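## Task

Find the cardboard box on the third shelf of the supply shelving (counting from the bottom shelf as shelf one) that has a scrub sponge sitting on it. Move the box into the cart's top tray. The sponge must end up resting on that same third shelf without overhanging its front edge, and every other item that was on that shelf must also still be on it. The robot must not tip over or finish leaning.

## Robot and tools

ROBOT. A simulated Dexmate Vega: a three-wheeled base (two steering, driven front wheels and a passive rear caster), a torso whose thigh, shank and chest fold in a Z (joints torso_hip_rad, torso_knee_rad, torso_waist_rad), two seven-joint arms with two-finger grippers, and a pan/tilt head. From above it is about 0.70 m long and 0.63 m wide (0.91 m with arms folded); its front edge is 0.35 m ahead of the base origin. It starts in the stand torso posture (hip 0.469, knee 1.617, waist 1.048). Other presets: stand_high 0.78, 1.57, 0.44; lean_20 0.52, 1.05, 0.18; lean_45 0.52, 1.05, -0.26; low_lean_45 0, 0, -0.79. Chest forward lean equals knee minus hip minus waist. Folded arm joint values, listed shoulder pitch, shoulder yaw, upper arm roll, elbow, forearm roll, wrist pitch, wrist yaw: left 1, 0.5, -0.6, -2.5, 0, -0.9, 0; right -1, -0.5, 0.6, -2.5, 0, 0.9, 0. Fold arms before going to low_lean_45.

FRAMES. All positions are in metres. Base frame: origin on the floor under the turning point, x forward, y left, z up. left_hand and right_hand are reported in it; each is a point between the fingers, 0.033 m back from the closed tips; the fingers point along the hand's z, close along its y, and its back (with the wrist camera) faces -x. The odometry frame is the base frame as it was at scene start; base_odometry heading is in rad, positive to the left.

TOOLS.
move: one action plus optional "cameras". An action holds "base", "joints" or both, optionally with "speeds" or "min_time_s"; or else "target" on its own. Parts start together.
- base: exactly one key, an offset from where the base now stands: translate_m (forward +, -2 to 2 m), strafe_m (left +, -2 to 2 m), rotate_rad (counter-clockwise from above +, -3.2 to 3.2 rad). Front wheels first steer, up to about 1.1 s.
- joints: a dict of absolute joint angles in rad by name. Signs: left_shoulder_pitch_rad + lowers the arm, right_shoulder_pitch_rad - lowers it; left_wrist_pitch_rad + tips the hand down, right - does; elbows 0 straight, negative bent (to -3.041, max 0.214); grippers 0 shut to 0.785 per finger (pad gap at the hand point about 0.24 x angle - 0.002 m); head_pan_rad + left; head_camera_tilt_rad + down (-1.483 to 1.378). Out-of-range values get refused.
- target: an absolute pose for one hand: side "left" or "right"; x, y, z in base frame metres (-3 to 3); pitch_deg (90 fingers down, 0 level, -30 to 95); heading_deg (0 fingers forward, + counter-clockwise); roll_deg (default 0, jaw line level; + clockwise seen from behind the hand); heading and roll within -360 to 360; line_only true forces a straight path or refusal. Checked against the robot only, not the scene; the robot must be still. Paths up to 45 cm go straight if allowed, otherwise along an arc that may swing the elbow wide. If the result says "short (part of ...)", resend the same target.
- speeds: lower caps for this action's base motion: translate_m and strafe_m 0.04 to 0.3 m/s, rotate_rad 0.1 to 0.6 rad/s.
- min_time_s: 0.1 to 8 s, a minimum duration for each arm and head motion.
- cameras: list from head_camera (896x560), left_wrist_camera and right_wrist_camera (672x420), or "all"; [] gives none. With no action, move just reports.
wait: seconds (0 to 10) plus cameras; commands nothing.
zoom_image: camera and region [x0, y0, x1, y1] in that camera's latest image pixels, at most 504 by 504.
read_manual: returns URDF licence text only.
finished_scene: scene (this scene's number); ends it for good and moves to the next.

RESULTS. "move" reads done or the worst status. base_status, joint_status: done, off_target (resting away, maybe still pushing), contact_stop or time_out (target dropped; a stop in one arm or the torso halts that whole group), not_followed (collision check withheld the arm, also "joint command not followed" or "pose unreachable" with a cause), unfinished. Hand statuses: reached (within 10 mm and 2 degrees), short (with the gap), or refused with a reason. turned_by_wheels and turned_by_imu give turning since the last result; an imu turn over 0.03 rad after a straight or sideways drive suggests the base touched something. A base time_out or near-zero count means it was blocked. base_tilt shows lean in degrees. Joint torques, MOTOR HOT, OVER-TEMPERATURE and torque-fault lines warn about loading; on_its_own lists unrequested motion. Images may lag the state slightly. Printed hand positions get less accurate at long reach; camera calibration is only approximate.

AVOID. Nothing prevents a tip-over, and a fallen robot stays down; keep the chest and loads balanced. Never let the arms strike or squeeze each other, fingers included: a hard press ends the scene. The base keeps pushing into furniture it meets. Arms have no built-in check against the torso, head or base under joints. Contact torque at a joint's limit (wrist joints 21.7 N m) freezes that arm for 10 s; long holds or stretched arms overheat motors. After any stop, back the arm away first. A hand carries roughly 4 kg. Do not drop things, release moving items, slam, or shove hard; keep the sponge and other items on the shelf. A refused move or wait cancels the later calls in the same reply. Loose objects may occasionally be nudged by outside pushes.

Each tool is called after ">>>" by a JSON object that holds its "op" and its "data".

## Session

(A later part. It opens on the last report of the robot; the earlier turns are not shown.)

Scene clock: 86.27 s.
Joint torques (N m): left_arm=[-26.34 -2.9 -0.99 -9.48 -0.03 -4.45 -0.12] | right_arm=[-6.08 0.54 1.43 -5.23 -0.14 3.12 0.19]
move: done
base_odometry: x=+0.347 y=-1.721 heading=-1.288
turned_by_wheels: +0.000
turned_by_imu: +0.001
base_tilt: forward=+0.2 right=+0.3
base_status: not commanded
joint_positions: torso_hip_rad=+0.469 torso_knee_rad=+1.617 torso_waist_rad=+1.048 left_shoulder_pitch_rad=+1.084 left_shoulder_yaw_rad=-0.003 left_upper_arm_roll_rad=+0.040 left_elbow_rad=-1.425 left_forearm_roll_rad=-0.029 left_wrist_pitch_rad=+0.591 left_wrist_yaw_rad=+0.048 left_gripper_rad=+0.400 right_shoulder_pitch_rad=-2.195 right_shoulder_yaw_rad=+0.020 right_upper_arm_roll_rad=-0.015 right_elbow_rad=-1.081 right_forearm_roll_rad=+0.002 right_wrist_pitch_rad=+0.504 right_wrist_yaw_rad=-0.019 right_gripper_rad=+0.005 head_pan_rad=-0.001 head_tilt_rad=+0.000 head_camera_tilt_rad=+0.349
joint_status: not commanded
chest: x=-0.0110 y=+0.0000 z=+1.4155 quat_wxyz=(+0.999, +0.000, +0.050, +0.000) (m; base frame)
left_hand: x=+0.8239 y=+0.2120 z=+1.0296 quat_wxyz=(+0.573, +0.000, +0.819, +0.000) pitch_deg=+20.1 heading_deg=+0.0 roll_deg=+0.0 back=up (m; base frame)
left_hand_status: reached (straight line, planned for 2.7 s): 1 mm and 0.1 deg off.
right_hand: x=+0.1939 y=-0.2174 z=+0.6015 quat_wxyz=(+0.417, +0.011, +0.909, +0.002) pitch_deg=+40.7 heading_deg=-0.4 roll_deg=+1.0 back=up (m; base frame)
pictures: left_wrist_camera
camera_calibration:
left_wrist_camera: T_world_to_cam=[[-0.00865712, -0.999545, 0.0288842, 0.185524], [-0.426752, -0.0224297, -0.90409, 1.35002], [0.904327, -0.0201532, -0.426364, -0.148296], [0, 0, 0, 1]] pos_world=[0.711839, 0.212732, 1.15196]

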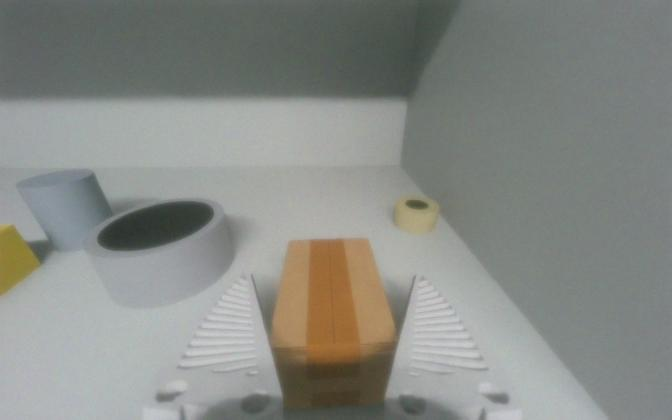

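>>> {"op": "move", "data": {"joints": {"left_gripper_rad": 0.2}, "cameras": []}}

>>> {"op": "move", "data": {"target": {"side":"left","x":0.82,"y":0.212,"z":1.10,"pitch_deg":20,"heading_deg":0,"line_only":true}, "cameras": ["left_wrist_camera"]}}

>>> {"op": "move", "data": {"base": {"translate_m": -0.35}, "joints": {"left_shoulder_pitch_rad": 1.49, "left_shoulder_yaw_rad": 0, "left_upper_arm_roll_rad": 0, "left_elbow_rad": -2.37, "left_forearm_roll_rad": 0, "left_wrist_pitch_rad": 0.98, "left_wrist_yaw_rad": 0}, "cameras": ["head_camera","left_wrist_camera"]}}

>>> {"op": "zoom_image", "data": {"camera": "head_camera", "region": [200, 200, 450, 350]}}

Scene clock: 87.47 s.
Joint torques (N m): left_arm=[-26.19 -3.78 -0.65 -9.63 0 -3.98 0.08] | right_arm=[-5.14 0.69 1.05 -4.28 -0.05 2.89 -0.04]
move: done
base_odometry: x=+0.347 y=-1.722 heading=-1.288
turned_by_wheels: +0.000
turned_by_imu: +0.000
base_tilt: forward=+0.1 right=+0.3
base_status: not commanded
joint_positions: torso_hip_rad=+0.469 torso_knee_rad=+1.617 torso_waist_rad=+1.048 left_shoulder_pitch_rad=+1.081 left_shoulder_yaw_rad=-0.003 left_upper_arm_roll_rad=+0.040 left_elbow_rad=-1.421 left_forearm_roll_rad=-0.029 left_wrist_pitch_rad=+0.589 left_wrist_yaw_rad=+0.048 left_gripper_rad=+0.200 right_shoulder_pitch_rad=-2.195 right_shoulder_yaw_rad=+0.020 right_upper_arm_roll_rad=-0.015 right_elbow_rad=-1.081 right_forearm_roll_rad=+0.002 right_wrist_pitch_rad=+0.504 right_wrist_yaw_rad=-0.019 right_gripper_rad=+0.005 head_pan_rad=-0.001 head_tilt_rad=+0.000 head_camera_tilt_rad=+0.349
joint_status: all done
chest: x=-0.0110 y=+0.0000 z=+1.4155 quat_wxyz=(+0.999, +0.000, +0.050, +0.000) (m; base frame)
left_hand: x=+0.8247 y=+0.2120 z=+1.0295 quat_wxyz=(+0.573, +0.000, +0.819, +0.000) pitch_deg=+20.1 heading_deg=+0.0 roll_deg=+0.0 back=up (m; base frame)
right_hand: x=+0.1939 y=-0.2174 z=+0.6015 quat_wxyz=(+0.417, +0.011, +0.909, +0.002) pitch_deg=+40.7 heading_deg=-0.4 roll_deg=+1.0 back=up (m; base frame)
pictures: none
No camera images: "cameras" was empty.

Scene clock: 90.00 s.
Joint torques (N m): left_arm=[-28.27 -3.15 -1.07 -11.84 -0.2 -3.41 0.32] | right_arm=[-5.1 -0.38 0.46 -4.45 -0.05 2.65 -0.12]
move: done
base_odometry: x=+0.347 y=-1.721 heading=-1.288
turned_by_wheels: +0.000
turned_by_imu: +0.001
base_tilt: forward=+0.2 right=+0.3
base_status: not commanded
joint_positions: torso_hip_rad=+0.469 torso_knee_rad=+1.617 torso_waist_rad=+1.048 left_shoulder_pitch_rad=+1.049 left_shoulder_yaw_rad=-0.005 left_upper_arm_roll_rad=+0.037 left_elbow_rad=-1.623 left_forearm_roll_rad=-0.032 left_wrist_pitch_rad=+0.823 left_wrist_yaw_rad=+0.054 left_gripper_rad=+0.200 right_shoulder_pitch_rad=-2.195 right_shoulder_yaw_rad=+0.020 right_upper_arm_roll_rad=-0.015 right_elbow_rad=-1.081 right_forearm_roll_rad=+0.002 right_wrist_pitch_rad=+0.504 right_wrist_yaw_rad=-0.019 right_gripper_rad=+0.005 head_pan_rad=-0.001 head_tilt_rad=+0.000 head_camera_tilt_rad=+0.349
joint_status: not commanded
chest: x=-0.0110 y=+0.0000 z=+1.4155 quat_wxyz=(+0.999, +0.000, +0.050, +0.000) (m; base frame)
left_hand: x=+0.8200 y=+0.2119 z=+1.0977 quat_wxyz=(+0.573, +0.000, +0.819, +0.000) pitch_deg=+20.1 heading_deg=+0.0 roll_deg=+0.0 back=up (m; base frame)
left_hand_status: reached (straight line, planned for 1.1 s): 2 mm and 0.1 deg off.
right_hand: x=+0.1939 y=-0.2174 z=+0.6015 quat_wxyz=(+0.417, +0.011, +0.909, +0.002) pitch_deg=+40.7 heading_deg=-0.4 roll_deg=+1.0 back=up (m; base frame)
pictures: left_wrist_camera
camera_calibration:
left_wrist_camera: T_world_to_cam=[[-0.00874378, -0.999543, 0.028929, 0.18343], [-0.426875, -0.0224305, -0.904032, 1.40994], [0.904268, -0.0202538, -0.426484, -0.115526], [0, 0, 0, 1]] pos_world=[0.707939, 0.212632, 1.22006]

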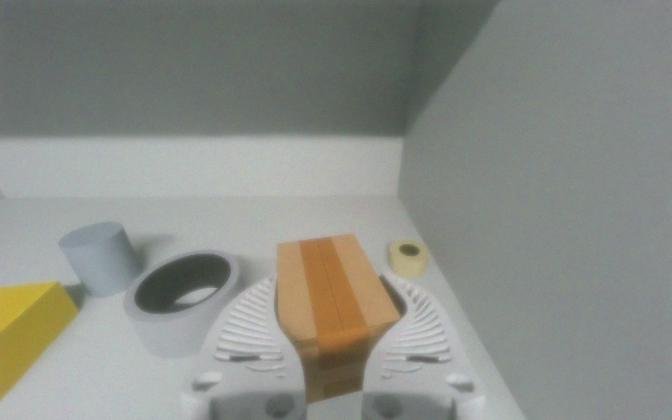

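Scene clock: 94.17 s.
Joint torques (N m): left_arm=[-11.95 3.55 -1.16 -10.94 0.2 -3.64 -0.14] | right_arm=[-4.92 0.54 0.69 -4.39 -0.25 2.48 -0.19]
move: done
base_odometry: x=+0.251 y=-1.385 heading=-1.288
turned_by_wheels: +0.001
turned_by_imu: +0.004
base_tilt: forward=+0.2 right=+0.3
base_status: done
joint_positions: torso_hip_rad=+0.469 torso_knee_rad=+1.617 torso_waist_rad=+1.048 left_shoulder_pitch_rad=+1.487 left_shoulder_yaw_rad=+0.000 left_upper_arm_roll_rad=+0.000 left_elbow_rad=-2.364 left_forearm_roll_rad=+0.000 left_wrist_pitch_rad=+0.979 left_wrist_yaw_rad=+0.001 left_gripper_rad=+0.200 right_shoulder_pitch_rad=-2.195 right_shoulder_yaw_rad=+0.020 right_upper_arm_roll_rad=-0.015 right_elbow_rad=-1.081 right_forearm_roll_rad=+0.002 right_wrist_pitch_rad=+0.504 right_wrist_yaw_rad=-0.019 right_gripper_rad=+0.005 head_pan_rad=-0.001 head_tilt_rad=+0.000 head_camera_tilt_rad=+0.349
joint_status: all done
chest: x=-0.0110 y=+0.0000 z=+1.4155 quat_wxyz=(+0.999, +0.000, +0.050, +0.000) (m; base frame)
left_hand: x=+0.6694 y=+0.2290 z=+1.1756 quat_wxyz=(+0.632, +0.000, +0.775, +0.000) pitch_deg=+11.6 heading_deg=+0.0 roll_deg=+0.0 back=up (m; base frame)
right_hand: x=+0.1939 y=-0.2174 z=+0.6016 quat_wxyz=(+0.417, +0.011, +0.909, +0.002) pitch_deg=+40.7 heading_deg=-0.4 roll_deg=+1.0 back=up (m; base frame)
pictures: head_camera, left_wrist_camera
camera_calibration:
head_camera: T_world_to_cam=[[0.0120261, -0.999796, 0.0162472, 0.00539938], [-0.43068, -0.019843, -0.902286, 1.3507], [0.902424, 0.00385366, -0.430831, 0.670786], [0, 0, 0, 1]] pos_world=[-0.0236773, 0.0296154, 1.50763]
left_wrist_camera: T_world_to_cam=[[-0.0130896, -0.999528, 0.0277898, 0.201128], [-0.288409, -0.022837, -0.957235, 1.38631], [0.957418, -0.0205446, -0.287974, -0.144111], [0, 0, 0, 1]] pos_world=[0.540432, 0.229732, 1.27994]

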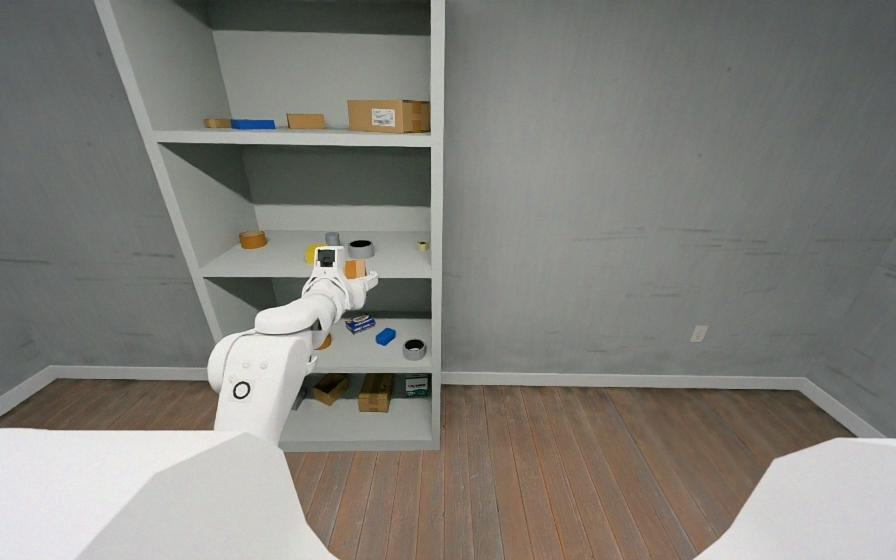

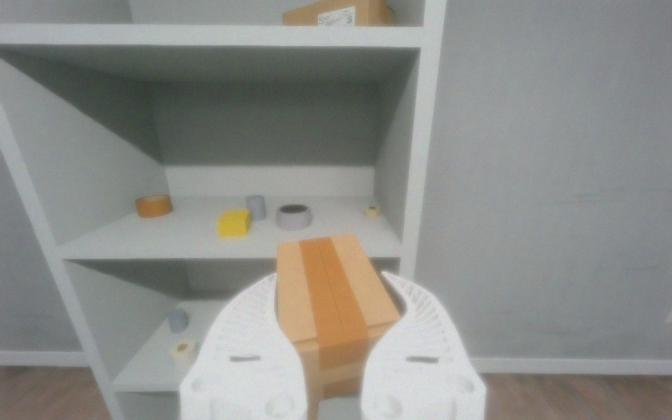

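Scaled by 2.016 from the camera's 896x560 image, which has a finer 960x600 frame.

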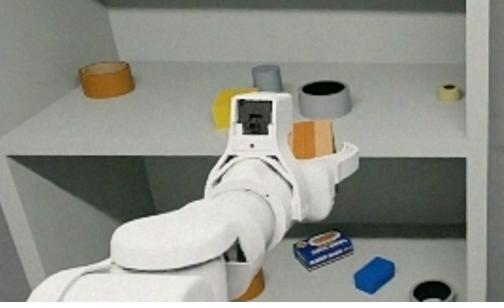

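>>> {"op": "move", "data": {"base": {"rotate_rad": 0.5}, "cameras": []}}

>>> {"op": "move", "data": {"base": {"translate_m": -1.7}, "cameras": []}}

>>> {"op": "move", "data": {"base": {"rotate_rad": -2.09}, "joints": {"head_camera_tilt_rad": 0.6}, "cameras": ["head_camera","left_wrist_camera"]}}

Scene clock: 97.23 s.
Joint torques (N m): left_arm=[-11.39 3.25 -0.32 -10.7 0.08 -3.16 -0.11] | right_arm=[-4.83 -0.12 1.15 -4.24 -0.22 2.85 -0.09]
move: done
base_odometry: x=+0.251 y=-1.385 heading=-0.788
turned_by_wheels: +0.500
turned_by_imu: +0.488
base_tilt: forward=+0.1 right=+0.3
base_status: done
joint_positions: torso_hip_rad=+0.469 torso_knee_rad=+1.617 torso_waist_rad=+1.048 left_shoulder_pitch_rad=+1.490 left_shoulder_yaw_rad=+0.000 left_upper_arm_roll_rad=+0.000 left_elbow_rad=-2.370 left_forearm_roll_rad=+0.000 left_wrist_pitch_rad=+0.980 left_wrist_yaw_rad=+0.000 left_gripper_rad=+0.200 right_shoulder_pitch_rad=-2.195 right_shoulder_yaw_rad=+0.020 right_upper_arm_roll_rad=-0.015 right_elbow_rad=-1.081 right_forearm_roll_rad=+0.002 right_wrist_pitch_rad=+0.504 right_wrist_yaw_rad=-0.019 right_gripper_rad=+0.005 head_pan_rad=-0.001 head_tilt_rad=+0.000 head_camera_tilt_rad=+0.349
joint_status: not commanded
chest: x=-0.0110 y=+0.0000 z=+1.4155 quat_wxyz=(+0.999, +0.000, +0.050, +0.000) (m; base frame)
left_hand: x=+0.6680 y=+0.2292 z=+1.1761 quat_wxyz=(+0.633, +0.000, +0.774, +0.000) pitch_deg=+11.5 heading_deg=+0.0 roll_deg=+0.0 back=up (m; base frame)
right_hand: x=+0.1939 y=-0.2174 z=+0.6016 quat_wxyz=(+0.417, +0.011, +0.909, +0.002) pitch_deg=+40.7 heading_deg=-0.4 roll_deg=+1.0 back=up (m; base frame)
pictures: none
No camera images: "cameras" was empty.

Scene clock: 105.00 s.
Joint torques (N m): left_arm=[-12.53 3.17 -0.25 -10.22 0.02 -3.66 0.03] | right_arm=[-5.01 2.08 -0.3 -3.32 -0.39 2.47 0]
move: done
base_odometry: x=-0.947 y=-0.179 heading=-0.787
turned_by_wheels: +0.001
turned_by_imu: +0.013
base_tilt: forward=+0.1 right=+0.2
base_status: done
joint_positions: torso_hip_rad=+0.469 torso_knee_rad=+1.617 torso_waist_rad=+1.048 left_shoulder_pitch_rad=+1.490 left_shoulder_yaw_rad=+0.000 left_upper_arm_roll_rad=+0.000 left_elbow_rad=-2.370 left_forearm_roll_rad=+0.000 left_wrist_pitch_rad=+0.980 left_wrist_yaw_rad=+0.000 left_gripper_rad=+0.200 right_shoulder_pitch_rad=-2.195 right_shoulder_yaw_rad=+0.020 right_upper_arm_roll_rad=-0.015 right_elbow_rad=-1.081 right_forearm_roll_rad=+0.002 right_wrist_pitch_rad=+0.504 right_wrist_yaw_rad=-0.019 right_gripper_rad=+0.005 head_pan_rad=-0.001 head_tilt_rad=+0.000 head_camera_tilt_rad=+0.349
joint_status: not commanded
chest: x=-0.0111 y=+0.0000 z=+1.4155 quat_wxyz=(+0.999, +0.000, +0.050, +0.000) (m; base frame)
left_hand: x=+0.6680 y=+0.2292 z=+1.1761 quat_wxyz=(+0.633, +0.000, +0.774, +0.000) pitch_deg=+11.5 heading_deg=+0.0 roll_deg=+0.0 back=up (m; base frame)
right_hand: x=+0.1938 y=-0.2174 z=+0.6016 quat_wxyz=(+0.417, +0.011, +0.909, +0.002) pitch_deg=+40.7 heading_deg=-0.4 roll_deg=+1.0 back=up (m; base frame)
pictures: none
No camera images: "cameras" was empty.

Scene clock: 110.03 s.
Joint torques (N m): left_arm=[-11.89 2.54 -0.01 -10.73 -0.09 -4.21 0] | right_arm=[-5.31 0.37 0.75 -3.36 0.13 3.14 -0.02]
move: done
base_odometry: x=-0.947 y=-0.179 heading=-2.875
turned_by_wheels: -2.088
turned_by_imu: -2.028
base_tilt: forward=+0.1 right=+0.2
base_status: done
joint_positions: torso_hip_rad=+0.469 torso_knee_rad=+1.617 torso_waist_rad=+1.048 left_shoulder_pitch_rad=+1.490 left_shoulder_yaw_rad=+0.000 left_upper_arm_roll_rad=+0.000 left_elbow_rad=-2.370 left_forearm_roll_rad=+0.000 left_wrist_pitch_rad=+0.980 left_wrist_yaw_rad=+0.000 left_gripper_rad=+0.200 right_shoulder_pitch_rad=-2.195 right_shoulder_yaw_rad=+0.020 right_upper_arm_roll_rad=-0.015 right_elbow_rad=-1.081 right_forearm_roll_rad=+0.002 right_wrist_pitch_rad=+0.504 right_wrist_yaw_rad=-0.019 right_gripper_rad=+0.005 head_pan_rad=+0.000 head_tilt_rad=+0.000 head_camera_tilt_rad=+0.599
joint_status: all done
chest: x=-0.0111 y=+0.0000 z=+1.4155 quat_wxyz=(+0.999, +0.000, +0.050, +0.000) (m; base frame)
left_hand: x=+0.6680 y=+0.2292 z=+1.1761 quat_wxyz=(+0.633, +0.000, +0.774, +0.000) pitch_deg=+11.5 heading_deg=+0.0 roll_deg=+0.0 back=up (m; base frame)
right_hand: x=+0.1938 y=-0.2174 z=+0.6016 quat_wxyz=(+0.417, +0.011, +0.909, +0.002) pitch_deg=+40.7 heading_deg=-0.4 roll_deg=+1.0 back=up (m; base frame)
pictures: head_camera, left_wrist_camera
camera_calibration:
head_camera: T_world_to_cam=[[0.0157568, -0.999797, 0.0125629, 0.0111517], [-0.640402, -0.0197403, -0.767786, 1.13488], [0.767878, 0.00405258, -0.640583, 0.971249], [0, 0, 0, 1]] pos_world=[-0.0191945, 0.0296163, 1.49337]
left_wrist_camera: T_world_to_cam=[[-0.0128524, -0.999537, 0.0275944, 0.201422], [-0.287796, -0.0227311, -0.957422, 1.38616], [0.957605, -0.0202467, -0.287371, -0.143496], [0, 0, 0, 1]] pos_world=[0.538932, 0.229932, 1.28034]

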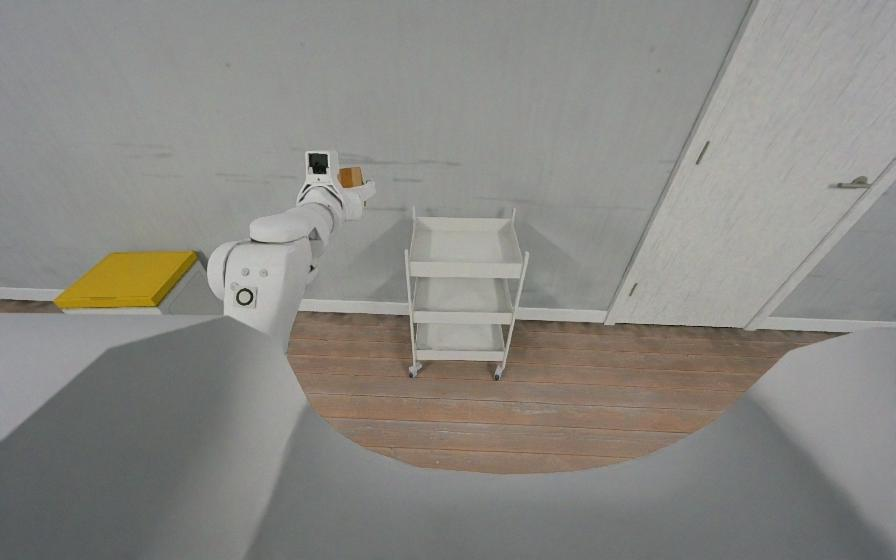

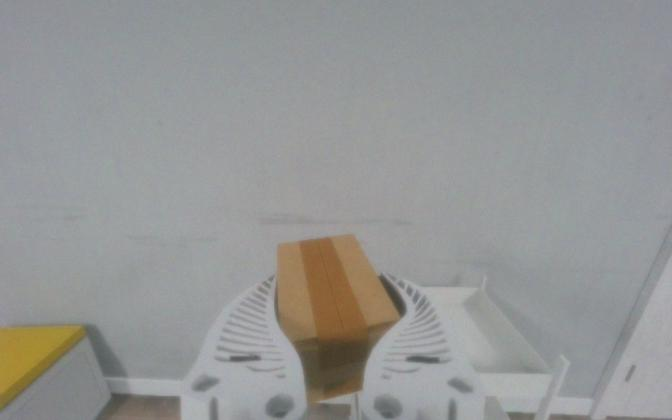

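>>> {"op": "move", "data": {"base": {"translate_m": 0.4}, "joints": {"head_camera_tilt_rad": 0.75}, "cameras": []}}

>>> {"op": "move", "data": {"target": {"side":"left","x":0.77,"y":0.06,"z":0.85,"pitch_deg":27,"heading_deg":0}, "cameras": ["head_camera","left_wrist_camera"]}}

Scene clock: 114.77 s.
Joint torques (N m): left_arm=[-12.31 2.64 0.61 -10.75 0.01 -3.93 0.06] | right_arm=[-5.04 -0.66 -0.3 -4.83 -0.26 2.86 0.11]
move: done
base_odometry: x=-1.334 y=-0.283 heading=-2.876
turned_by_wheels: -0.001
turned_by_imu: -0.002
base_tilt: forward=+0.2 right=+0.3
base_status: done
joint_positions: torso_hip_rad=+0.469 torso_knee_rad=+1.617 torso_waist_rad=+1.048 left_shoulder_pitch_rad=+1.490 left_shoulder_yaw_rad=+0.000 left_upper_arm_roll_rad=+0.000 left_elbow_rad=-2.370 left_forearm_roll_rad=+0.000 left_wrist_pitch_rad=+0.980 left_wrist_yaw_rad=+0.000 left_gripper_rad=+0.200 right_shoulder_pitch_rad=-2.195 right_shoulder_yaw_rad=+0.020 right_upper_arm_roll_rad=-0.015 right_elbow_rad=-1.081 right_forearm_roll_rad=+0.002 right_wrist_pitch_rad=+0.504 right_wrist_yaw_rad=-0.019 right_gripper_rad=+0.005 head_pan_rad=+0.000 head_tilt_rad=+0.000 head_camera_tilt_rad=+0.749
joint_status: all done
chest: x=-0.0110 y=+0.0000 z=+1.4155 quat_wxyz=(+0.999, +0.000, +0.050, +0.000) (m; base frame)
left_hand: x=+0.6681 y=+0.2292 z=+1.1760 quat_wxyz=(+0.633, +0.000, +0.775, +0.000) pitch_deg=+11.5 heading_deg=+0.0 roll_deg=+0.0 back=up (m; base frame)
right_hand: x=+0.1939 y=-0.2174 z=+0.6015 quat_wxyz=(+0.417, +0.011, +0.909, +0.002) pitch_deg=+40.7 heading_deg=-0.4 roll_deg=+1.0 back=up (m; base frame)
pictures: none
No camera images: "cameras" was empty.

Scene clock: 121.83 s.
Joint torques (N m): left_arm=[-26.7 -11 0.97 -9.42 0.52 -4.66 0.28] | right_arm=[-6.34 1.39 0.11 -4.66 -0.46 3.25 -0.18]
move: done
base_odometry: x=-1.334 y=-0.283 heading=-2.876
turned_by_wheels: +0.000
turned_by_imu: +0.002
base_tilt: forward=+0.1 right=+0.3
base_status: not commanded
joint_positions: torso_hip_rad=+0.469 torso_knee_rad=+1.617 torso_waist_rad=+1.048 left_shoulder_pitch_rad=+1.020 left_shoulder_yaw_rad=-0.242 left_upper_arm_roll_rad=+0.148 left_elbow_rad=-0.727 left_forearm_roll_rad=+0.026 left_wrist_pitch_rad=+0.101 left_wrist_yaw_rad=+0.279 left_gripper_rad=+0.200 right_shoulder_pitch_rad=-2.195 right_shoulder_yaw_rad=+0.020 right_upper_arm_roll_rad=-0.015 right_elbow_rad=-1.081 right_forearm_roll_rad=+0.002 right_wrist_pitch_rad=+0.504 right_wrist_yaw_rad=-0.019 right_gripper_rad=+0.005 head_pan_rad=+0.000 head_tilt_rad=+0.000 head_camera_tilt_rad=+0.749
joint_status: not commanded
chest: x=-0.0110 y=+0.0000 z=+1.4155 quat_wxyz=(+0.999, +0.000, +0.050, +0.000) (m; base frame)
left_hand: x=+0.7696 y=+0.0603 z=+0.8498 quat_wxyz=(+0.522, +0.000, +0.853, +0.000) pitch_deg=+27.0 heading_deg=+0.0 roll_deg=+0.0 back=up (m; base frame)
left_hand_status: reached (straight line, planned for 5.5 s): 1 mm and 0.0 deg off.
right_hand: x=+0.1939 y=-0.2174 z=+0.6015 quat_wxyz=(+0.417, +0.011, +0.909, +0.002) pitch_deg=+40.7 heading_deg=-0.4 roll_deg=+1.0 back=up (m; base frame)
pictures: head_camera, left_wrist_camera
camera_calibration:
head_camera: T_world_to_cam=[[0.0174596, -0.999797, 0.0100647, 0.014986], [-0.748032, -0.019741, -0.663369, 0.97178], [0.663433, 0.00405345, -0.748225, 1.12264], [0, 0, 0, 1]] pos_world=[-0.0181367, 0.0296163, 1.48449]
left_wrist_camera: T_world_to_cam=[[-0.00522362, -0.999545, 0.0296929, 0.0352792], [-0.533395, -0.0223313, -0.845571, 1.19318], [0.84585, -0.020255, -0.533036, -0.0432736], [0, 0, 0, 1]] pos_world=[0.673225, 0.0610319, 0.984806]

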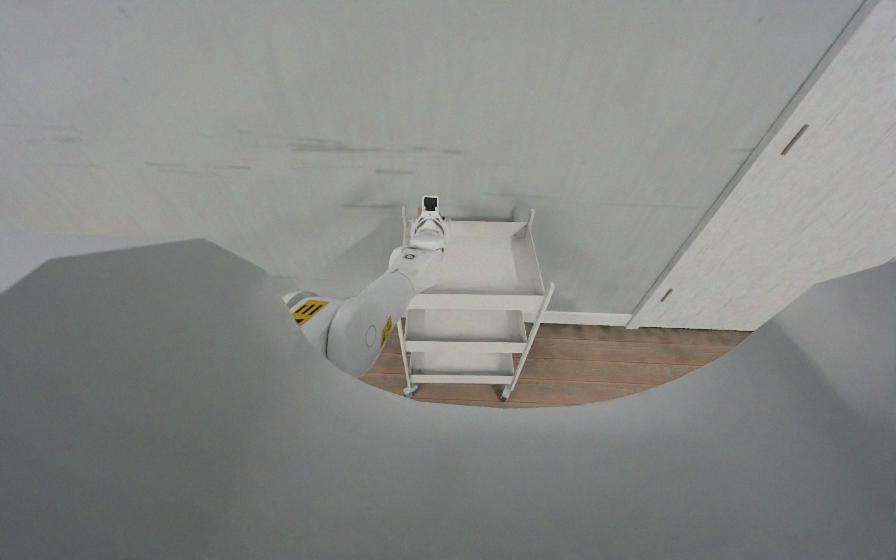

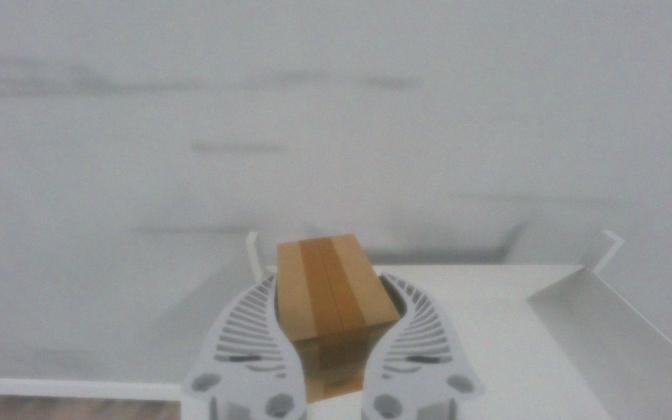

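>>> {"op": "move", "data": {"target": {"side":"left","x":0.78,"y":0.0,"z":0.73,"pitch_deg":27,"heading_deg":0}, "cameras": ["head_camera","left_wrist_camera"]}}

>>> {"op": "zoom_image", "data": {"camera": "head_camera", "region": [380, 180, 580, 330]}}

>>> {"op": "zoom_image", "data": {"camera": "left_wrist_camera", "region": [180, 160, 680, 420]}}

Scene clock: 122.70 s.
Joint torques (N m): left_arm=[-26.62 -11 1.11 -9.48 0.47 -4.08 0.21] | right_arm=[-4.43 0.63 1.29 -4.31 -0.4 2.46 -0.17]
move: refused
base_odometry: x=-1.334 y=-0.283 heading=-2.876
turned_by_wheels: +0.000
turned_by_imu: +0.000
base_tilt: forward=+0.1 right=+0.3
base_status: not commanded
joint_positions: torso_hip_rad=+0.469 torso_knee_rad=+1.617 torso_waist_rad=+1.048 left_shoulder_pitch_rad=+1.018 left_shoulder_yaw_rad=-0.242 left_upper_arm_roll_rad=+0.148 left_elbow_rad=-0.723 left_forearm_roll_rad=+0.026 left_wrist_pitch_rad=+0.099 left_wrist_yaw_rad=+0.279 left_gripper_rad=+0.200 right_shoulder_pitch_rad=-2.195 right_shoulder_yaw_rad=+0.020 right_upper_arm_roll_rad=-0.015 right_elbow_rad=-1.081 right_forearm_roll_rad=+0.002 right_wrist_pitch_rad=+0.504 right_wrist_yaw_rad=-0.019 right_gripper_rad=+0.005 head_pan_rad=+0.000 head_tilt_rad=+0.000 head_camera_tilt_rad=+0.749
joint_status: not commanded
chest: x=-0.0110 y=+0.0000 z=+1.4155 quat_wxyz=(+0.999, +0.000, +0.050, +0.000) (m; base frame)
left_hand: x=+0.7696 y=+0.0601 z=+0.8495 quat_wxyz=(+0.522, +0.000, +0.853, +0.000) pitch_deg=+27.1 heading_deg=+0.0 roll_deg=+0.0 back=up (m; base frame)
left_hand_status: refused: no posture of the arm gets there (out of reach): the closest leaves the hand 9.4 cm and 3 deg from the pose. Nothing moved.
right_hand: x=+0.1939 y=-0.2174 z=+0.6015 quat_wxyz=(+0.417, +0.011, +0.909, +0.002) pitch_deg=+40.7 heading_deg=-0.4 roll_deg=+1.0 back=up (m; base frame)
pictures: head_camera, left_wrist_camera
camera_calibration:
head_camera: T_world_to_cam=[[0.0174596, -0.999797, 0.0100647, 0.014986], [-0.748032, -0.019741, -0.663369, 0.97178], [0.663433, 0.00405345, -0.748225, 1.12264], [0, 0, 0, 1]] pos_world=[-0.0181367, 0.0296163, 1.48449]
left_wrist_camera: T_world_to_cam=[[-0.00512946, -0.999547, 0.0296398, 0.0350773], [-0.533698, -0.0223294, -0.84538, 1.19294], [0.845659, -0.0201551, -0.533342, -0.0430142], [0, 0, 0, 1]] pos_world=[0.673225, 0.060832, 0.984505]

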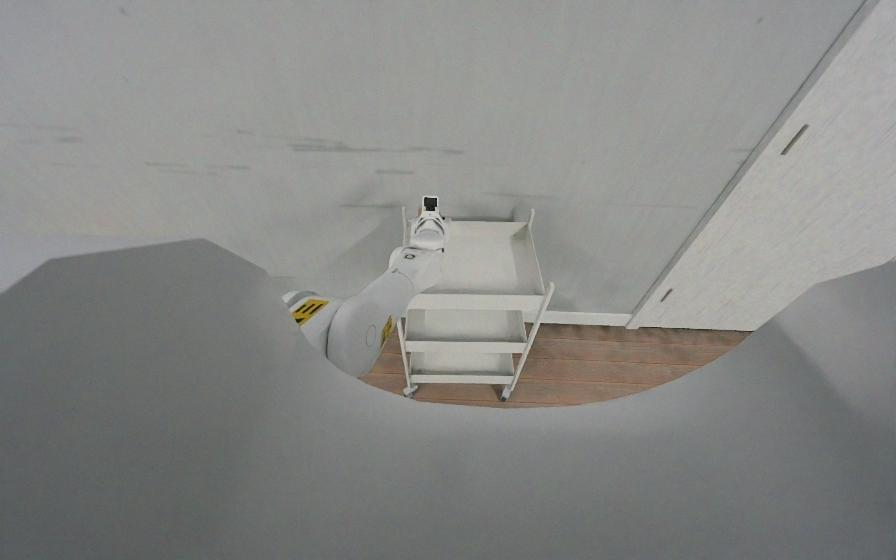

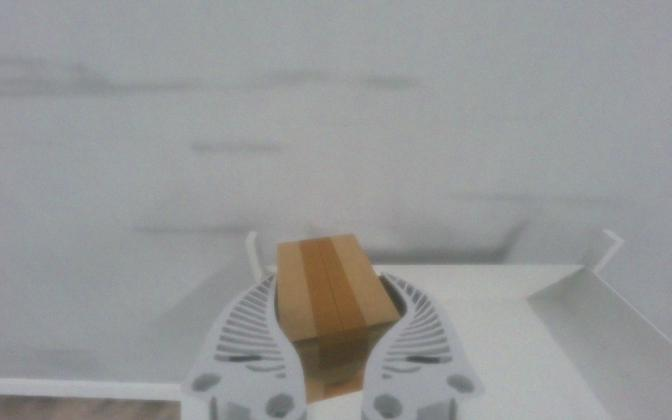

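Scaled by 2.520 from the camera's 896x560 image, which has a finer 960x600 frame.

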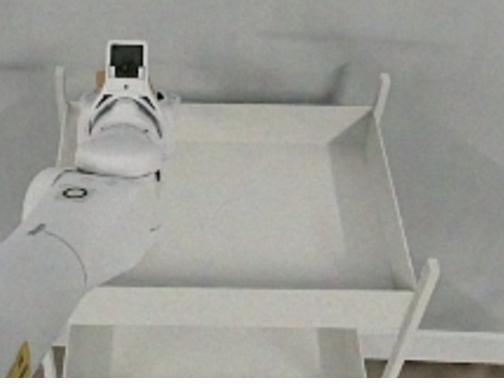

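Invalid region (180, 160, 680, 420): it reaches outside that camera's 672x420 image.

>>> {"op": "move", "data": {"target": {"side":"left","x":0.62,"y":0.06,"z":0.97,"pitch_deg":27,"heading_deg":0}, "cameras": []}}

Scene clock: 129.50 s.
Joint torques (N m): left_arm=[-12.96 0.42 -6.23 -10.12 1.92 -1.7 0.47] | right_arm=[-5.32 0.48 1.08 -2.7 -0.23 2.25 -0.02]
move: done
base_odometry: x=-1.334 y=-0.283 heading=-2.876
turned_by_wheels: +0.000
turned_by_imu: +0.002
base_tilt: forward=+0.2 right=+0.3
base_status: not commanded
joint_positions: torso_hip_rad=+0.469 torso_knee_rad=+1.617 torso_waist_rad=+1.048 left_shoulder_pitch_rad=+1.173 left_shoulder_yaw_rad=+0.536 left_upper_arm_roll_rad=+0.901 left_elbow_rad=-1.969 left_forearm_roll_rad=-0.982 left_wrist_pitch_rad=+0.379 left_wrist_yaw_rad=+1.083 left_gripper_rad=+0.200 right_shoulder_pitch_rad=-2.195 right_shoulder_yaw_rad=+0.020 right_upper_arm_roll_rad=-0.015 right_elbow_rad=-1.081 right_forearm_roll_rad=+0.002 right_wrist_pitch_rad=+0.504 right_wrist_yaw_rad=-0.019 right_gripper_rad=+0.005 head_pan_rad=+0.000 head_tilt_rad=+0.000 head_camera_tilt_rad=+0.749
joint_status: not commanded
chest: x=-0.0110 y=+0.0000 z=+1.4155 quat_wxyz=(+0.999, +0.000, +0.050, +0.000) (m; base frame)
left_hand: x=+0.6224 y=+0.0608 z=+0.9708 quat_wxyz=(+0.524, -0.001, +0.852, +0.000) pitch_deg=+26.8 heading_deg=+0.1 roll_deg=+0.0 back=up (m; base frame)
left_hand_status: reached (checked arc [the straight line was blocked; over the whole arc the hand travels 0.41 m to end 0.19 m from its start, up to 0.17 m off the straight line; left_elbow_rad turns most, 1.25 rad; on the way or at its end the hand turns up to 16 deg from its attitude at the start], planned for 4.3 s): 3 mm and 0.2 deg off.
right_hand: x=+0.1939 y=-0.2174 z=+0.6015 quat_wxyz=(+0.417, +0.011, +0.909, +0.002) pitch_deg=+40.7 heading_deg=-0.4 roll_deg=+1.0 back=up (m; base frame)
pictures: none
No camera images: "cameras" was empty.

>>> {"op": "move", "data": {"joints": {"torso_waist_rad": 0.65, "left_shoulder_pitch_rad": 0.775, "right_shoulder_pitch_rad": -1.8, "head_camera_tilt_rad": 0.5}, "min_time_s": 1.6, "cameras": []}}

>>> {"op": "move", "data": {"target": {"side":"left","x":0.78,"y":0.0,"z":0.74,"pitch_deg":27,"heading_deg":0}, "cameras": ["head_camera","left_wrist_camera"]}}

>>> {"op": "zoom_image", "data": {"camera": "head_camera", "region": [350, 180, 600, 330]}}

Scene clock: 134.47 s.
Joint torques (N m): left_arm=[-20.21 0.31 -6.18 -9.21 1.89 -2.28 0.13] | right_arm=[0.66 -0.3 0.34 -3.14 -0.3 2.31 0.01]
move: done
base_odometry: x=-1.334 y=-0.283 heading=-2.876
turned_by_wheels: +0.000
turned_by_imu: +0.001
base_tilt: forward=+0.2 right=+0.3
base_status: not commanded
joint_positions: torso_hip_rad=+0.469 torso_knee_rad=+1.617 torso_waist_rad=+0.650 left_shoulder_pitch_rad=+0.781 left_shoulder_yaw_rad=+0.539 left_upper_arm_roll_rad=+0.905 left_elbow_rad=-1.975 left_forearm_roll_rad=-0.987 left_wrist_pitch_rad=+0.380 left_wrist_yaw_rad=+1.087 left_gripper_rad=+0.200 right_shoulder_pitch_rad=-1.806 right_shoulder_yaw_rad=+0.020 right_upper_arm_roll_rad=-0.015 right_elbow_rad=-1.081 right_forearm_roll_rad=+0.002 right_wrist_pitch_rad=+0.504 right_wrist_yaw_rad=-0.019 right_gripper_rad=+0.005 head_pan_rad=+0.000 head_tilt_rad=+0.000 head_camera_tilt_rad=+0.501
joint_status: all done
chest: x=+0.1641 y=+0.0000 z=+1.3859 quat_wxyz=(+0.969, +0.000, +0.247, +0.000) (m; base frame)
left_hand: x=+0.7926 y=+0.0599 z=+0.9368 quat_wxyz=(+0.520, +0.000, +0.854, +0.000) pitch_deg=+27.3 heading_deg=+0.0 roll_deg=+0.0 back=up (m; base frame)
right_hand: x=+0.3617 y=-0.2174 z=+0.5702 quat_wxyz=(+0.413, +0.011, +0.911, +0.002) pitch_deg=+41.2 heading_deg=-0.4 roll_deg=+1.0 back=up (m; base frame)
pictures: none
No camera images: "cameras" was empty.

Scene clock: 139.50 s.
Joint torques (N m): left_arm=[-18.48 -10.5 -0.48 -6.65 2.2 -3.7 0] | right_arm=[2.46 0.51 -0.14 -4.98 -0.11 2.19 0.01]
move: done
base_odometry: x=-1.334 y=-0.283 heading=-2.876
turned_by_wheels: +0.000
turned_by_imu: +0.001
base_tilt: forward=+0.1 right=+0.3
base_status: not commanded
joint_positions: torso_hip_rad=+0.469 torso_knee_rad=+1.617 torso_waist_rad=+0.650 left_shoulder_pitch_rad=+0.788 left_shoulder_yaw_rad=+0.098 left_upper_arm_roll_rad=+1.085 left_elbow_rad=-0.974 left_forearm_roll_rad=-0.711 left_wrist_pitch_rad=-0.195 left_wrist_yaw_rad=+0.757 left_gripper_rad=+0.200 right_shoulder_pitch_rad=-1.800 right_shoulder_yaw_rad=+0.020 right_upper_arm_roll_rad=-0.015 right_elbow_rad=-1.081 right_forearm_roll_rad=+0.002 right_wrist_pitch_rad=+0.504 right_wrist_yaw_rad=-0.019 right_gripper_rad=+0.005 head_pan_rad=+0.000 head_tilt_rad=+0.000 head_camera_tilt_rad=+0.501
joint_status: not commanded
chest: x=+0.1641 y=+0.0000 z=+1.3859 quat_wxyz=(+0.969, +0.000, +0.247, +0.000) (m; base frame)
left_hand: x=+0.7799 y=+0.0006 z=+0.7401 quat_wxyz=(+0.522, +0.000, +0.853, +0.000) pitch_deg=+27.1 heading_deg=+0.0 roll_deg=+0.0 back=up (m; base frame)
left_hand_status: reached (straight line, planned for 3.5 s): 1 mm and 0.1 deg off.
right_hand: x=+0.3662 y=-0.2174 z=+0.5713 quat_wxyz=(+0.416, +0.011, +0.910, +0.002) pitch_deg=+40.9 heading_deg=-0.4 roll_deg=+1.0 back=up (m; base frame)
pictures: head_camera, left_wrist_camera
camera_calibration:
head_camera: T_world_to_cam=[[0.0187093, -0.999797, 0.0074355, 0.0151904], [-0.838507, -0.0197408, -0.544532, 0.956734], [0.544569, 0.00395309, -0.838707, 1.12773], [0, 0, 0, 1]] pos_world=[0.187818, 0.029616, 1.46669]
left_wrist_camera: T_world_to_cam=[[-0.00448804, -0.999549, 0.0296997, -0.0216934], [-0.533805, -0.0227197, -0.845302, 1.10471], [0.845595, -0.0196476, -0.533462, -0.111072], [0, 0, 0, 1]] pos_world=[0.683525, 0.00123282, 0.875205]

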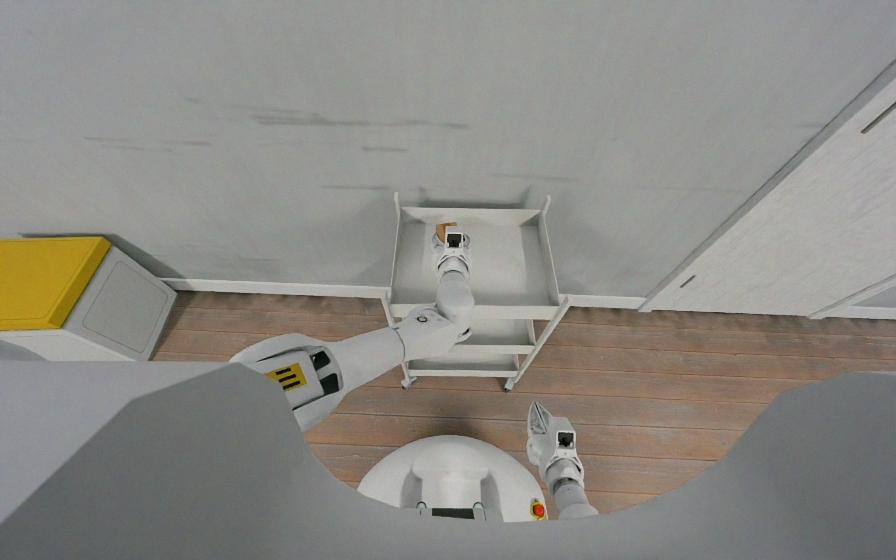

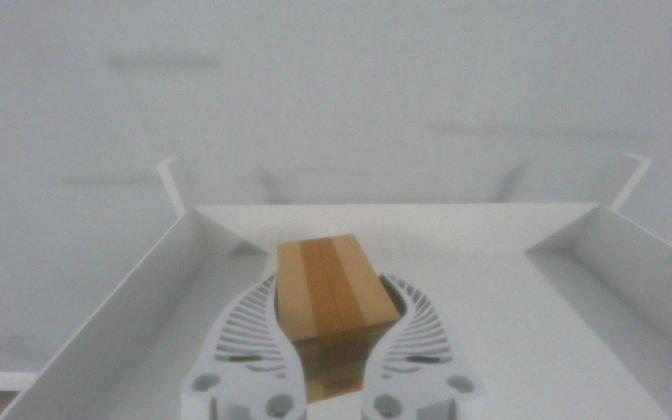

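Scaled by 2.016 from the camera's 896x560 image, which has a finer 960x600 frame.

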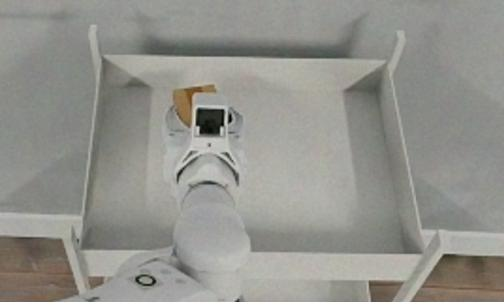

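>>> {"op": "move", "data": {"target": {"side":"left","x":0.78,"y":0.0,"z":0.692,"pitch_deg":27,"heading_deg":0}, "cameras": ["left_wrist_camera"]}}

>>> {"op": "move", "data": {"target": {"side":"left","x":0.78,"y":0.0,"z":0.684,"pitch_deg":25,"heading_deg":0}, "cameras": ["left_wrist_camera","head_camera"]}}

>>> {"op": "zoom_image", "data": {"camera": "left_wrist_camera", "region": [180, 180, 500, 420]}}

Scene clock: 140.23 s.
Joint torques (N m): left_arm=[-19.09 -11.81 -0.62 -7.1 2.12 -3.3 0.04] | right_arm=[1.99 1.06 -0.3 -4.37 -0.31 2.47 0.22]
move: refused
base_odometry: x=-1.334 y=-0.283 heading=-2.876
turned_by_wheels: +0.000
turned_by_imu: +0.000
base_tilt: forward=+0.1 right=+0.3
base_status: not commanded
joint_positions: torso_hip_rad=+0.469 torso_knee_rad=+1.617 torso_waist_rad=+0.650 left_shoulder_pitch_rad=+0.788 left_shoulder_yaw_rad=+0.096 left_upper_arm_roll_rad=+1.085 left_elbow_rad=-0.970 left_forearm_roll_rad=-0.710 left_wrist_pitch_rad=-0.197 left_wrist_yaw_rad=+0.755 left_gripper_rad=+0.200 right_shoulder_pitch_rad=-1.800 right_shoulder_yaw_rad=+0.020 right_upper_arm_roll_rad=-0.015 right_elbow_rad=-1.081 right_forearm_roll_rad=+0.002 right_wrist_pitch_rad=+0.504 right_wrist_yaw_rad=-0.019 right_gripper_rad=+0.005 head_pan_rad=+0.000 head_tilt_rad=+0.000 head_camera_tilt_rad=+0.501
joint_status: not commanded
chest: x=+0.1641 y=+0.0000 z=+1.3859 quat_wxyz=(+0.969, +0.000, +0.247, +0.000) (m; base frame)
left_hand: x=+0.7798 y=+0.0003 z=+0.7397 quat_wxyz=(+0.522, +0.000, +0.853, +0.000) pitch_deg=+27.1 heading_deg=+0.0 roll_deg=+0.0 back=up (m; base frame)
left_hand_status: refused: no posture of the arm gets there (out of reach): the closest leaves the hand 1.1 cm and 0 deg from the pose. Nothing moved.
right_hand: x=+0.3662 y=-0.2174 z=+0.5713 quat_wxyz=(+0.416, +0.011, +0.910, +0.002) pitch_deg=+40.9 heading_deg=-0.4 roll_deg=+1.0 back=up (m; base frame)
pictures: left_wrist_camera
camera_calibration:
left_wrist_camera: T_world_to_cam=[[-0.0046856, -0.999551, 0.0295867, -0.0216452], [-0.533691, -0.0225214, -0.84538, 1.10422], [0.845667, -0.0197512, -0.533346, -0.111409], [0, 0, 0, 1]] pos_world=[0.683425, 0.0010326, 0.874705]

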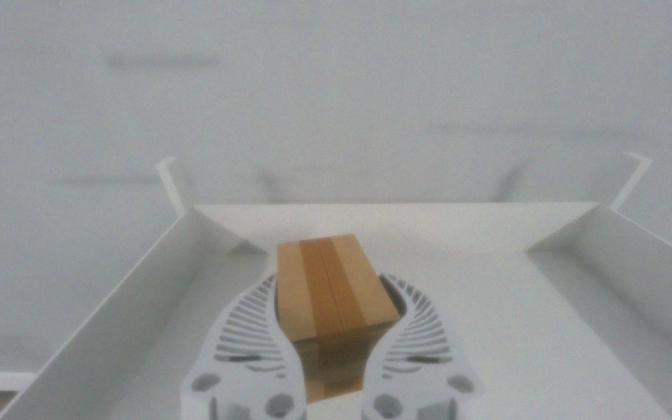

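not run: a stop came earlier in this reply.

Scaled by 1.575 from the camera's 672x420 image, which has a finer 960x600 frame.

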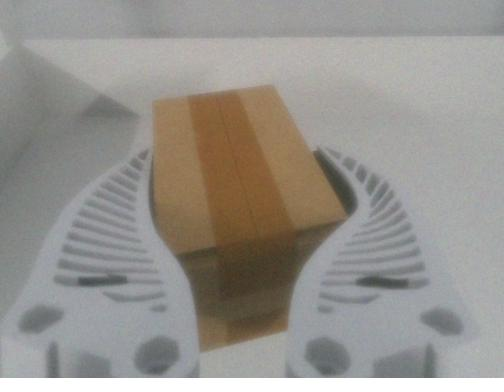

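>>> {"op": "move", "data": {"joints": {"torso_waist_rad": 0.55, "left_shoulder_pitch_rad": 0.688}, "cameras": []}}

>>> {"op": "move", "data": {"target": {"side":"left","x":0.785,"y":0.0,"z":0.690,"pitch_deg":27,"heading_deg":0}, "cameras": ["left_wrist_camera"]}}

>>> {"op": "move", "data": {"target": {"side":"left","x":0.785,"y":0.0,"z":0.682,"pitch_deg":23,"heading_deg":0}, "cameras": ["left_wrist_camera"]}}

>>> {"op": "zoom_image", "data": {"camera": "left_wrist_camera", "region": [180, 180, 500, 420]}}

Scene clock: 142.50 s.
Joint torques (N m): left_arm=[-17.77 -12.48 -0.13 -7.1 2.1 -2.99 0.07] | right_arm=[-2.89 -0.28 0.32 -4.11 -0.36 3.22 0.15]
move: done
base_odometry: x=-1.334 y=-0.283 heading=-2.876
turned_by_wheels: +0.000
turned_by_imu: +0.001
base_tilt: forward=+0.2 right=+0.3
base_status: not commanded
joint_positions: torso_hip_rad=+0.469 torso_knee_rad=+1.617 torso_waist_rad=+0.550 left_shoulder_pitch_rad=+0.694 left_shoulder_yaw_rad=+0.095 left_upper_arm_roll_rad=+1.085 left_elbow_rad=-0.968 left_forearm_roll_rad=-0.710 left_wrist_pitch_rad=-0.198 left_wrist_yaw_rad=+0.755 left_gripper_rad=+0.200 right_shoulder_pitch_rad=-1.800 right_shoulder_yaw_rad=+0.020 right_upper_arm_roll_rad=-0.015 right_elbow_rad=-1.081 right_forearm_roll_rad=+0.002 right_wrist_pitch_rad=+0.504 right_wrist_yaw_rad=-0.019 right_gripper_rad=+0.005 head_pan_rad=+0.000 head_tilt_rad=+0.000 head_camera_tilt_rad=+0.501
joint_status: all done
chest: x=+0.2052 y=+0.0000 z=+1.3677 quat_wxyz=(+0.956, +0.000, +0.295, +0.000) (m; base frame)
left_hand: x=+0.8170 y=+0.0003 z=+0.7178 quat_wxyz=(+0.520, +0.000, +0.854, +0.000) pitch_deg=+27.4 heading_deg=+0.0 roll_deg=+0.0 back=up (m; base frame)
right_hand: x=+0.3250 y=-0.2174 z=+0.5370 quat_wxyz=(+0.370, +0.011, +0.929, +0.002) pitch_deg=+46.6 heading_deg=-0.4 roll_deg=+0.9 back=up (m; base frame)
pictures: none
No camera images: "cameras" was empty.

Scene clock: 144.57 s.
Joint torques (N m): left_arm=[1.64 -9.35 3.12 -2.44 -0.76 0.18 -0.12] | right_arm=[-1.25 0.87 1.08 -4.04 -0.29 2.04 -0.14]
move: done
base_odometry: x=-1.334 y=-0.283 heading=-2.876
turned_by_wheels: +0.000
turned_by_imu: +0.001
base_tilt: forward=+0.2 right=+0.4
base_status: not commanded
joint_positions: torso_hip_rad=+0.469 torso_knee_rad=+1.617 torso_waist_rad=+0.550 left_shoulder_pitch_rad=+0.736 left_shoulder_yaw_rad=+0.045 left_upper_arm_roll_rad=+1.105 left_elbow_rad=-0.833 left_forearm_roll_rad=-0.680 left_wrist_pitch_rad=-0.323 left_wrist_yaw_rad=+0.728 left_gripper_rad=+0.200 right_shoulder_pitch_rad=-1.800 right_shoulder_yaw_rad=+0.020 right_upper_arm_roll_rad=-0.015 right_elbow_rad=-1.081 right_forearm_roll_rad=+0.002 right_wrist_pitch_rad=+0.504 right_wrist_yaw_rad=-0.019 right_gripper_rad=+0.005 head_pan_rad=+0.000 head_tilt_rad=+0.000 head_camera_tilt_rad=+0.501
joint_status: not commanded
chest: x=+0.2052 y=+0.0000 z=+1.3677 quat_wxyz=(+0.956, +0.000, +0.295, +0.000) (m; base frame)
left_hand: x=+0.7867 y=+0.0002 z=+0.6915 quat_wxyz=(+0.523, +0.000, +0.852, +0.000) pitch_deg=+27.0 heading_deg=+0.0 roll_deg=+0.0 back=up (m; base frame)
left_hand_status: reached (straight line, planned for 0.8 s): 2 mm and 0.0 deg off.
right_hand: x=+0.3250 y=-0.2174 z=+0.5370 quat_wxyz=(+0.370, +0.011, +0.929, +0.002) pitch_deg=+46.6 heading_deg=-0.4 roll_deg=+0.9 back=up (m; base frame)
pictures: left_wrist_camera
camera_calibration:
left_wrist_camera: T_world_to_cam=[[-0.00457249, -0.999534, 0.0301903, -0.0209616], [-0.532285, -0.0231254, -0.846249, 1.06671], [0.846553, -0.0199393, -0.531931, -0.144619], [0, 0, 0, 1]] pos_world=[0.690125, 0.000832681, 0.826407]

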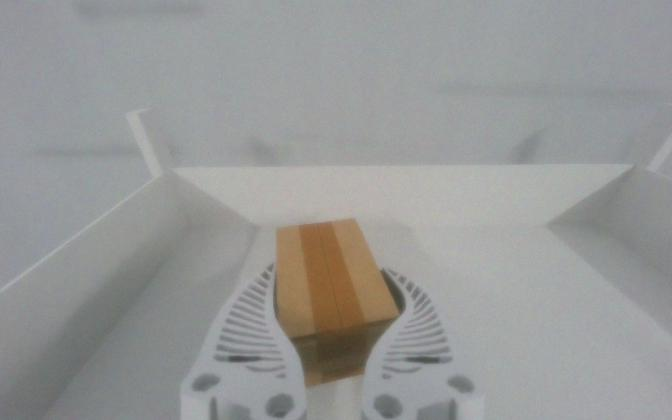

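Scene clock: 144.87 s.
Joint torques (N m): left_arm=[-0.33 -8.43 3.4 -1.7 -1.16 1.16 -0.13] | right_arm=[-1.63 -0.72 0.91 -3.6 -0.08 3.08 0.11]
move: refused
base_odometry: x=-1.334 y=-0.283 heading=-2.876
turned_by_wheels: +0.000
turned_by_imu: +0.000
base_tilt: forward=+0.1 right=+0.3
base_status: not commanded
joint_positions: torso_hip_rad=+0.469 torso_knee_rad=+1.617 torso_waist_rad=+0.550 left_shoulder_pitch_rad=+0.736 left_shoulder_yaw_rad=+0.044 left_upper_arm_roll_rad=+1.106 left_elbow_rad=-0.830 left_forearm_roll_rad=-0.679 left_wrist_pitch_rad=-0.326 left_wrist_yaw_rad=+0.727 left_gripper_rad=+0.200 right_shoulder_pitch_rad=-1.800 right_shoulder_yaw_rad=+0.020 right_upper_arm_roll_rad=-0.015 right_elbow_rad=-1.081 right_forearm_roll_rad=+0.002 right_wrist_pitch_rad=+0.504 right_wrist_yaw_rad=-0.019 right_gripper_rad=+0.005 head_pan_rad=+0.000 head_tilt_rad=+0.000 head_camera_tilt_rad=+0.501
joint_status: not commanded
chest: x=+0.2051 y=+0.0000 z=+1.3677 quat_wxyz=(+0.956, +0.000, +0.295, +0.000) (m; base frame)
left_hand: x=+0.7862 y=+0.0001 z=+0.6912 quat_wxyz=(+0.523, +0.000, +0.852, +0.000) pitch_deg=+26.9 heading_deg=+0.0 roll_deg=+0.0 back=up (m; base frame)
left_hand_status: refused: no posture of the arm gets there (out of reach): the closest leaves the hand 0.7 cm and 0 deg from the pose. Nothing moved.
right_hand: x=+0.3250 y=-0.2174 z=+0.5370 quat_wxyz=(+0.370, +0.011, +0.929, +0.002) pitch_deg=+46.6 heading_deg=-0.4 roll_deg=+0.9 back=up (m; base frame)
pictures: left_wrist_camera
camera_calibration:
left_wrist_camera: T_world_to_cam=[[-0.00466706, -0.999532, 0.0302432, -0.0209309], [-0.531982, -0.0231271, -0.84644, 1.066], [0.846743, -0.0200392, -0.531625, -0.144708], [0, 0, 0, 1]] pos_world=[0.689525, 0.000832568, 0.826008]

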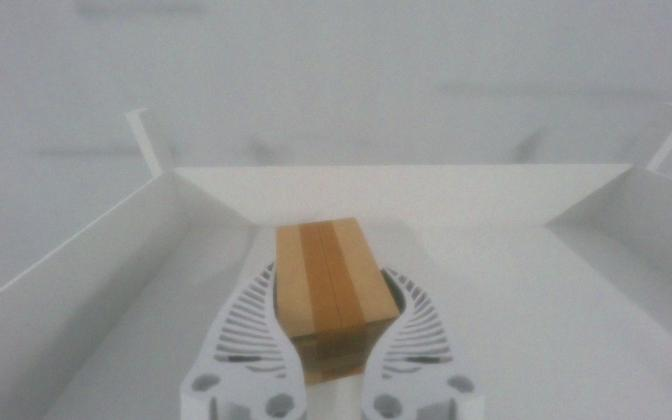

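Scaled by 1.575 from the camera's 672x420 image, which has a finer 960x600 frame.

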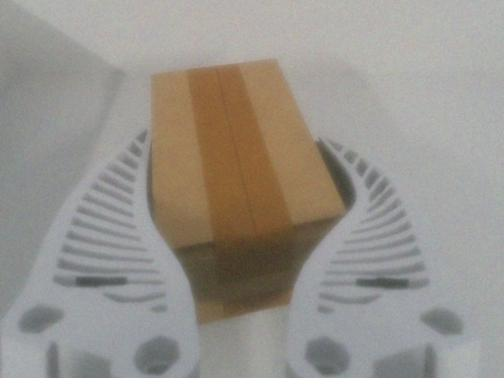

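>>> {"op": "move", "data": {"joints": {"left_gripper_rad": 0.3}, "min_time_s": 1.0, "cameras": ["left_wrist_camera"]}}

>>> {"op": "move", "data": {"joints": {"left_gripper_rad": 0.5}, "min_time_s": 1.0, "cameras": ["left_wrist_camera"]}}

>>> {"op": "move", "data": {"joints": {"left_shoulder_pitch_rad": 0.4}, "cameras": ["left_wrist_camera","head_camera"]}}

"min_time_s" has no arm or head joint beside it: it slows only arm and head motions. Command such a joint too, or leave it out
Scene clock: 145.37 s.
Joint torques (N m): left_arm=[1.94 -10.21 3.64 -0.98 -1.23 0.72 -0.26] | right_arm=[-1.21 0.07 -0.33 -4.77 -0.31 2.78 -0.16]
base_odometry: x=-1.334 y=-0.283 heading=-2.876
turned_by_wheels: +0.000
turned_by_imu: +0.000
base_tilt: forward=+0.2 right=+0.3
base_status: not commanded
joint_positions: torso_hip_rad=+0.469 torso_knee_rad=+1.617 torso_waist_rad=+0.550 left_shoulder_pitch_rad=+0.737 left_shoulder_yaw_rad=+0.043 left_upper_arm_roll_rad=+1.106 left_elbow_rad=-0.829 left_forearm_roll_rad=-0.679 left_wrist_pitch_rad=-0.327 left_wrist_yaw_rad=+0.727 left_gripper_rad=+0.200 right_shoulder_pitch_rad=-1.800 right_shoulder_yaw_rad=+0.020 right_upper_arm_roll_rad=-0.015 right_elbow_rad=-1.081 right_forearm_roll_rad=+0.002 right_wrist_pitch_rad=+0.504 right_wrist_yaw_rad=-0.019 right_gripper_rad=+0.005 head_pan_rad=+0.000 head_tilt_rad=+0.000 head_camera_tilt_rad=+0.501
joint_status: not commanded
chest: x=+0.2051 y=+0.0000 z=+1.3678 quat_wxyz=(+0.956, +0.000, +0.295, +0.000) (m; base frame)
left_hand: x=+0.7858 y=+0.0001 z=+0.6909 quat_wxyz=(+0.523, +0.000, +0.852, +0.000) pitch_deg=+26.9 heading_deg=+0.0 roll_deg=+0.0 back=up (m; base frame)
left_hand_status: refused: no posture of the arm gets there (out of reach): the closest leaves the hand 0.7 cm and 0 deg from the pose. Nothing moved.
right_hand: x=+0.3250 y=-0.2174 z=+0.5371 quat_wxyz=(+0.370, +0.011, +0.929, +0.002) pitch_deg=+46.6 heading_deg=-0.4 roll_deg=+0.9 back=up (m; base frame)
pictures: none

not run: a call was refused earlier in this reply.

not run: a call was refused earlier in this reply.


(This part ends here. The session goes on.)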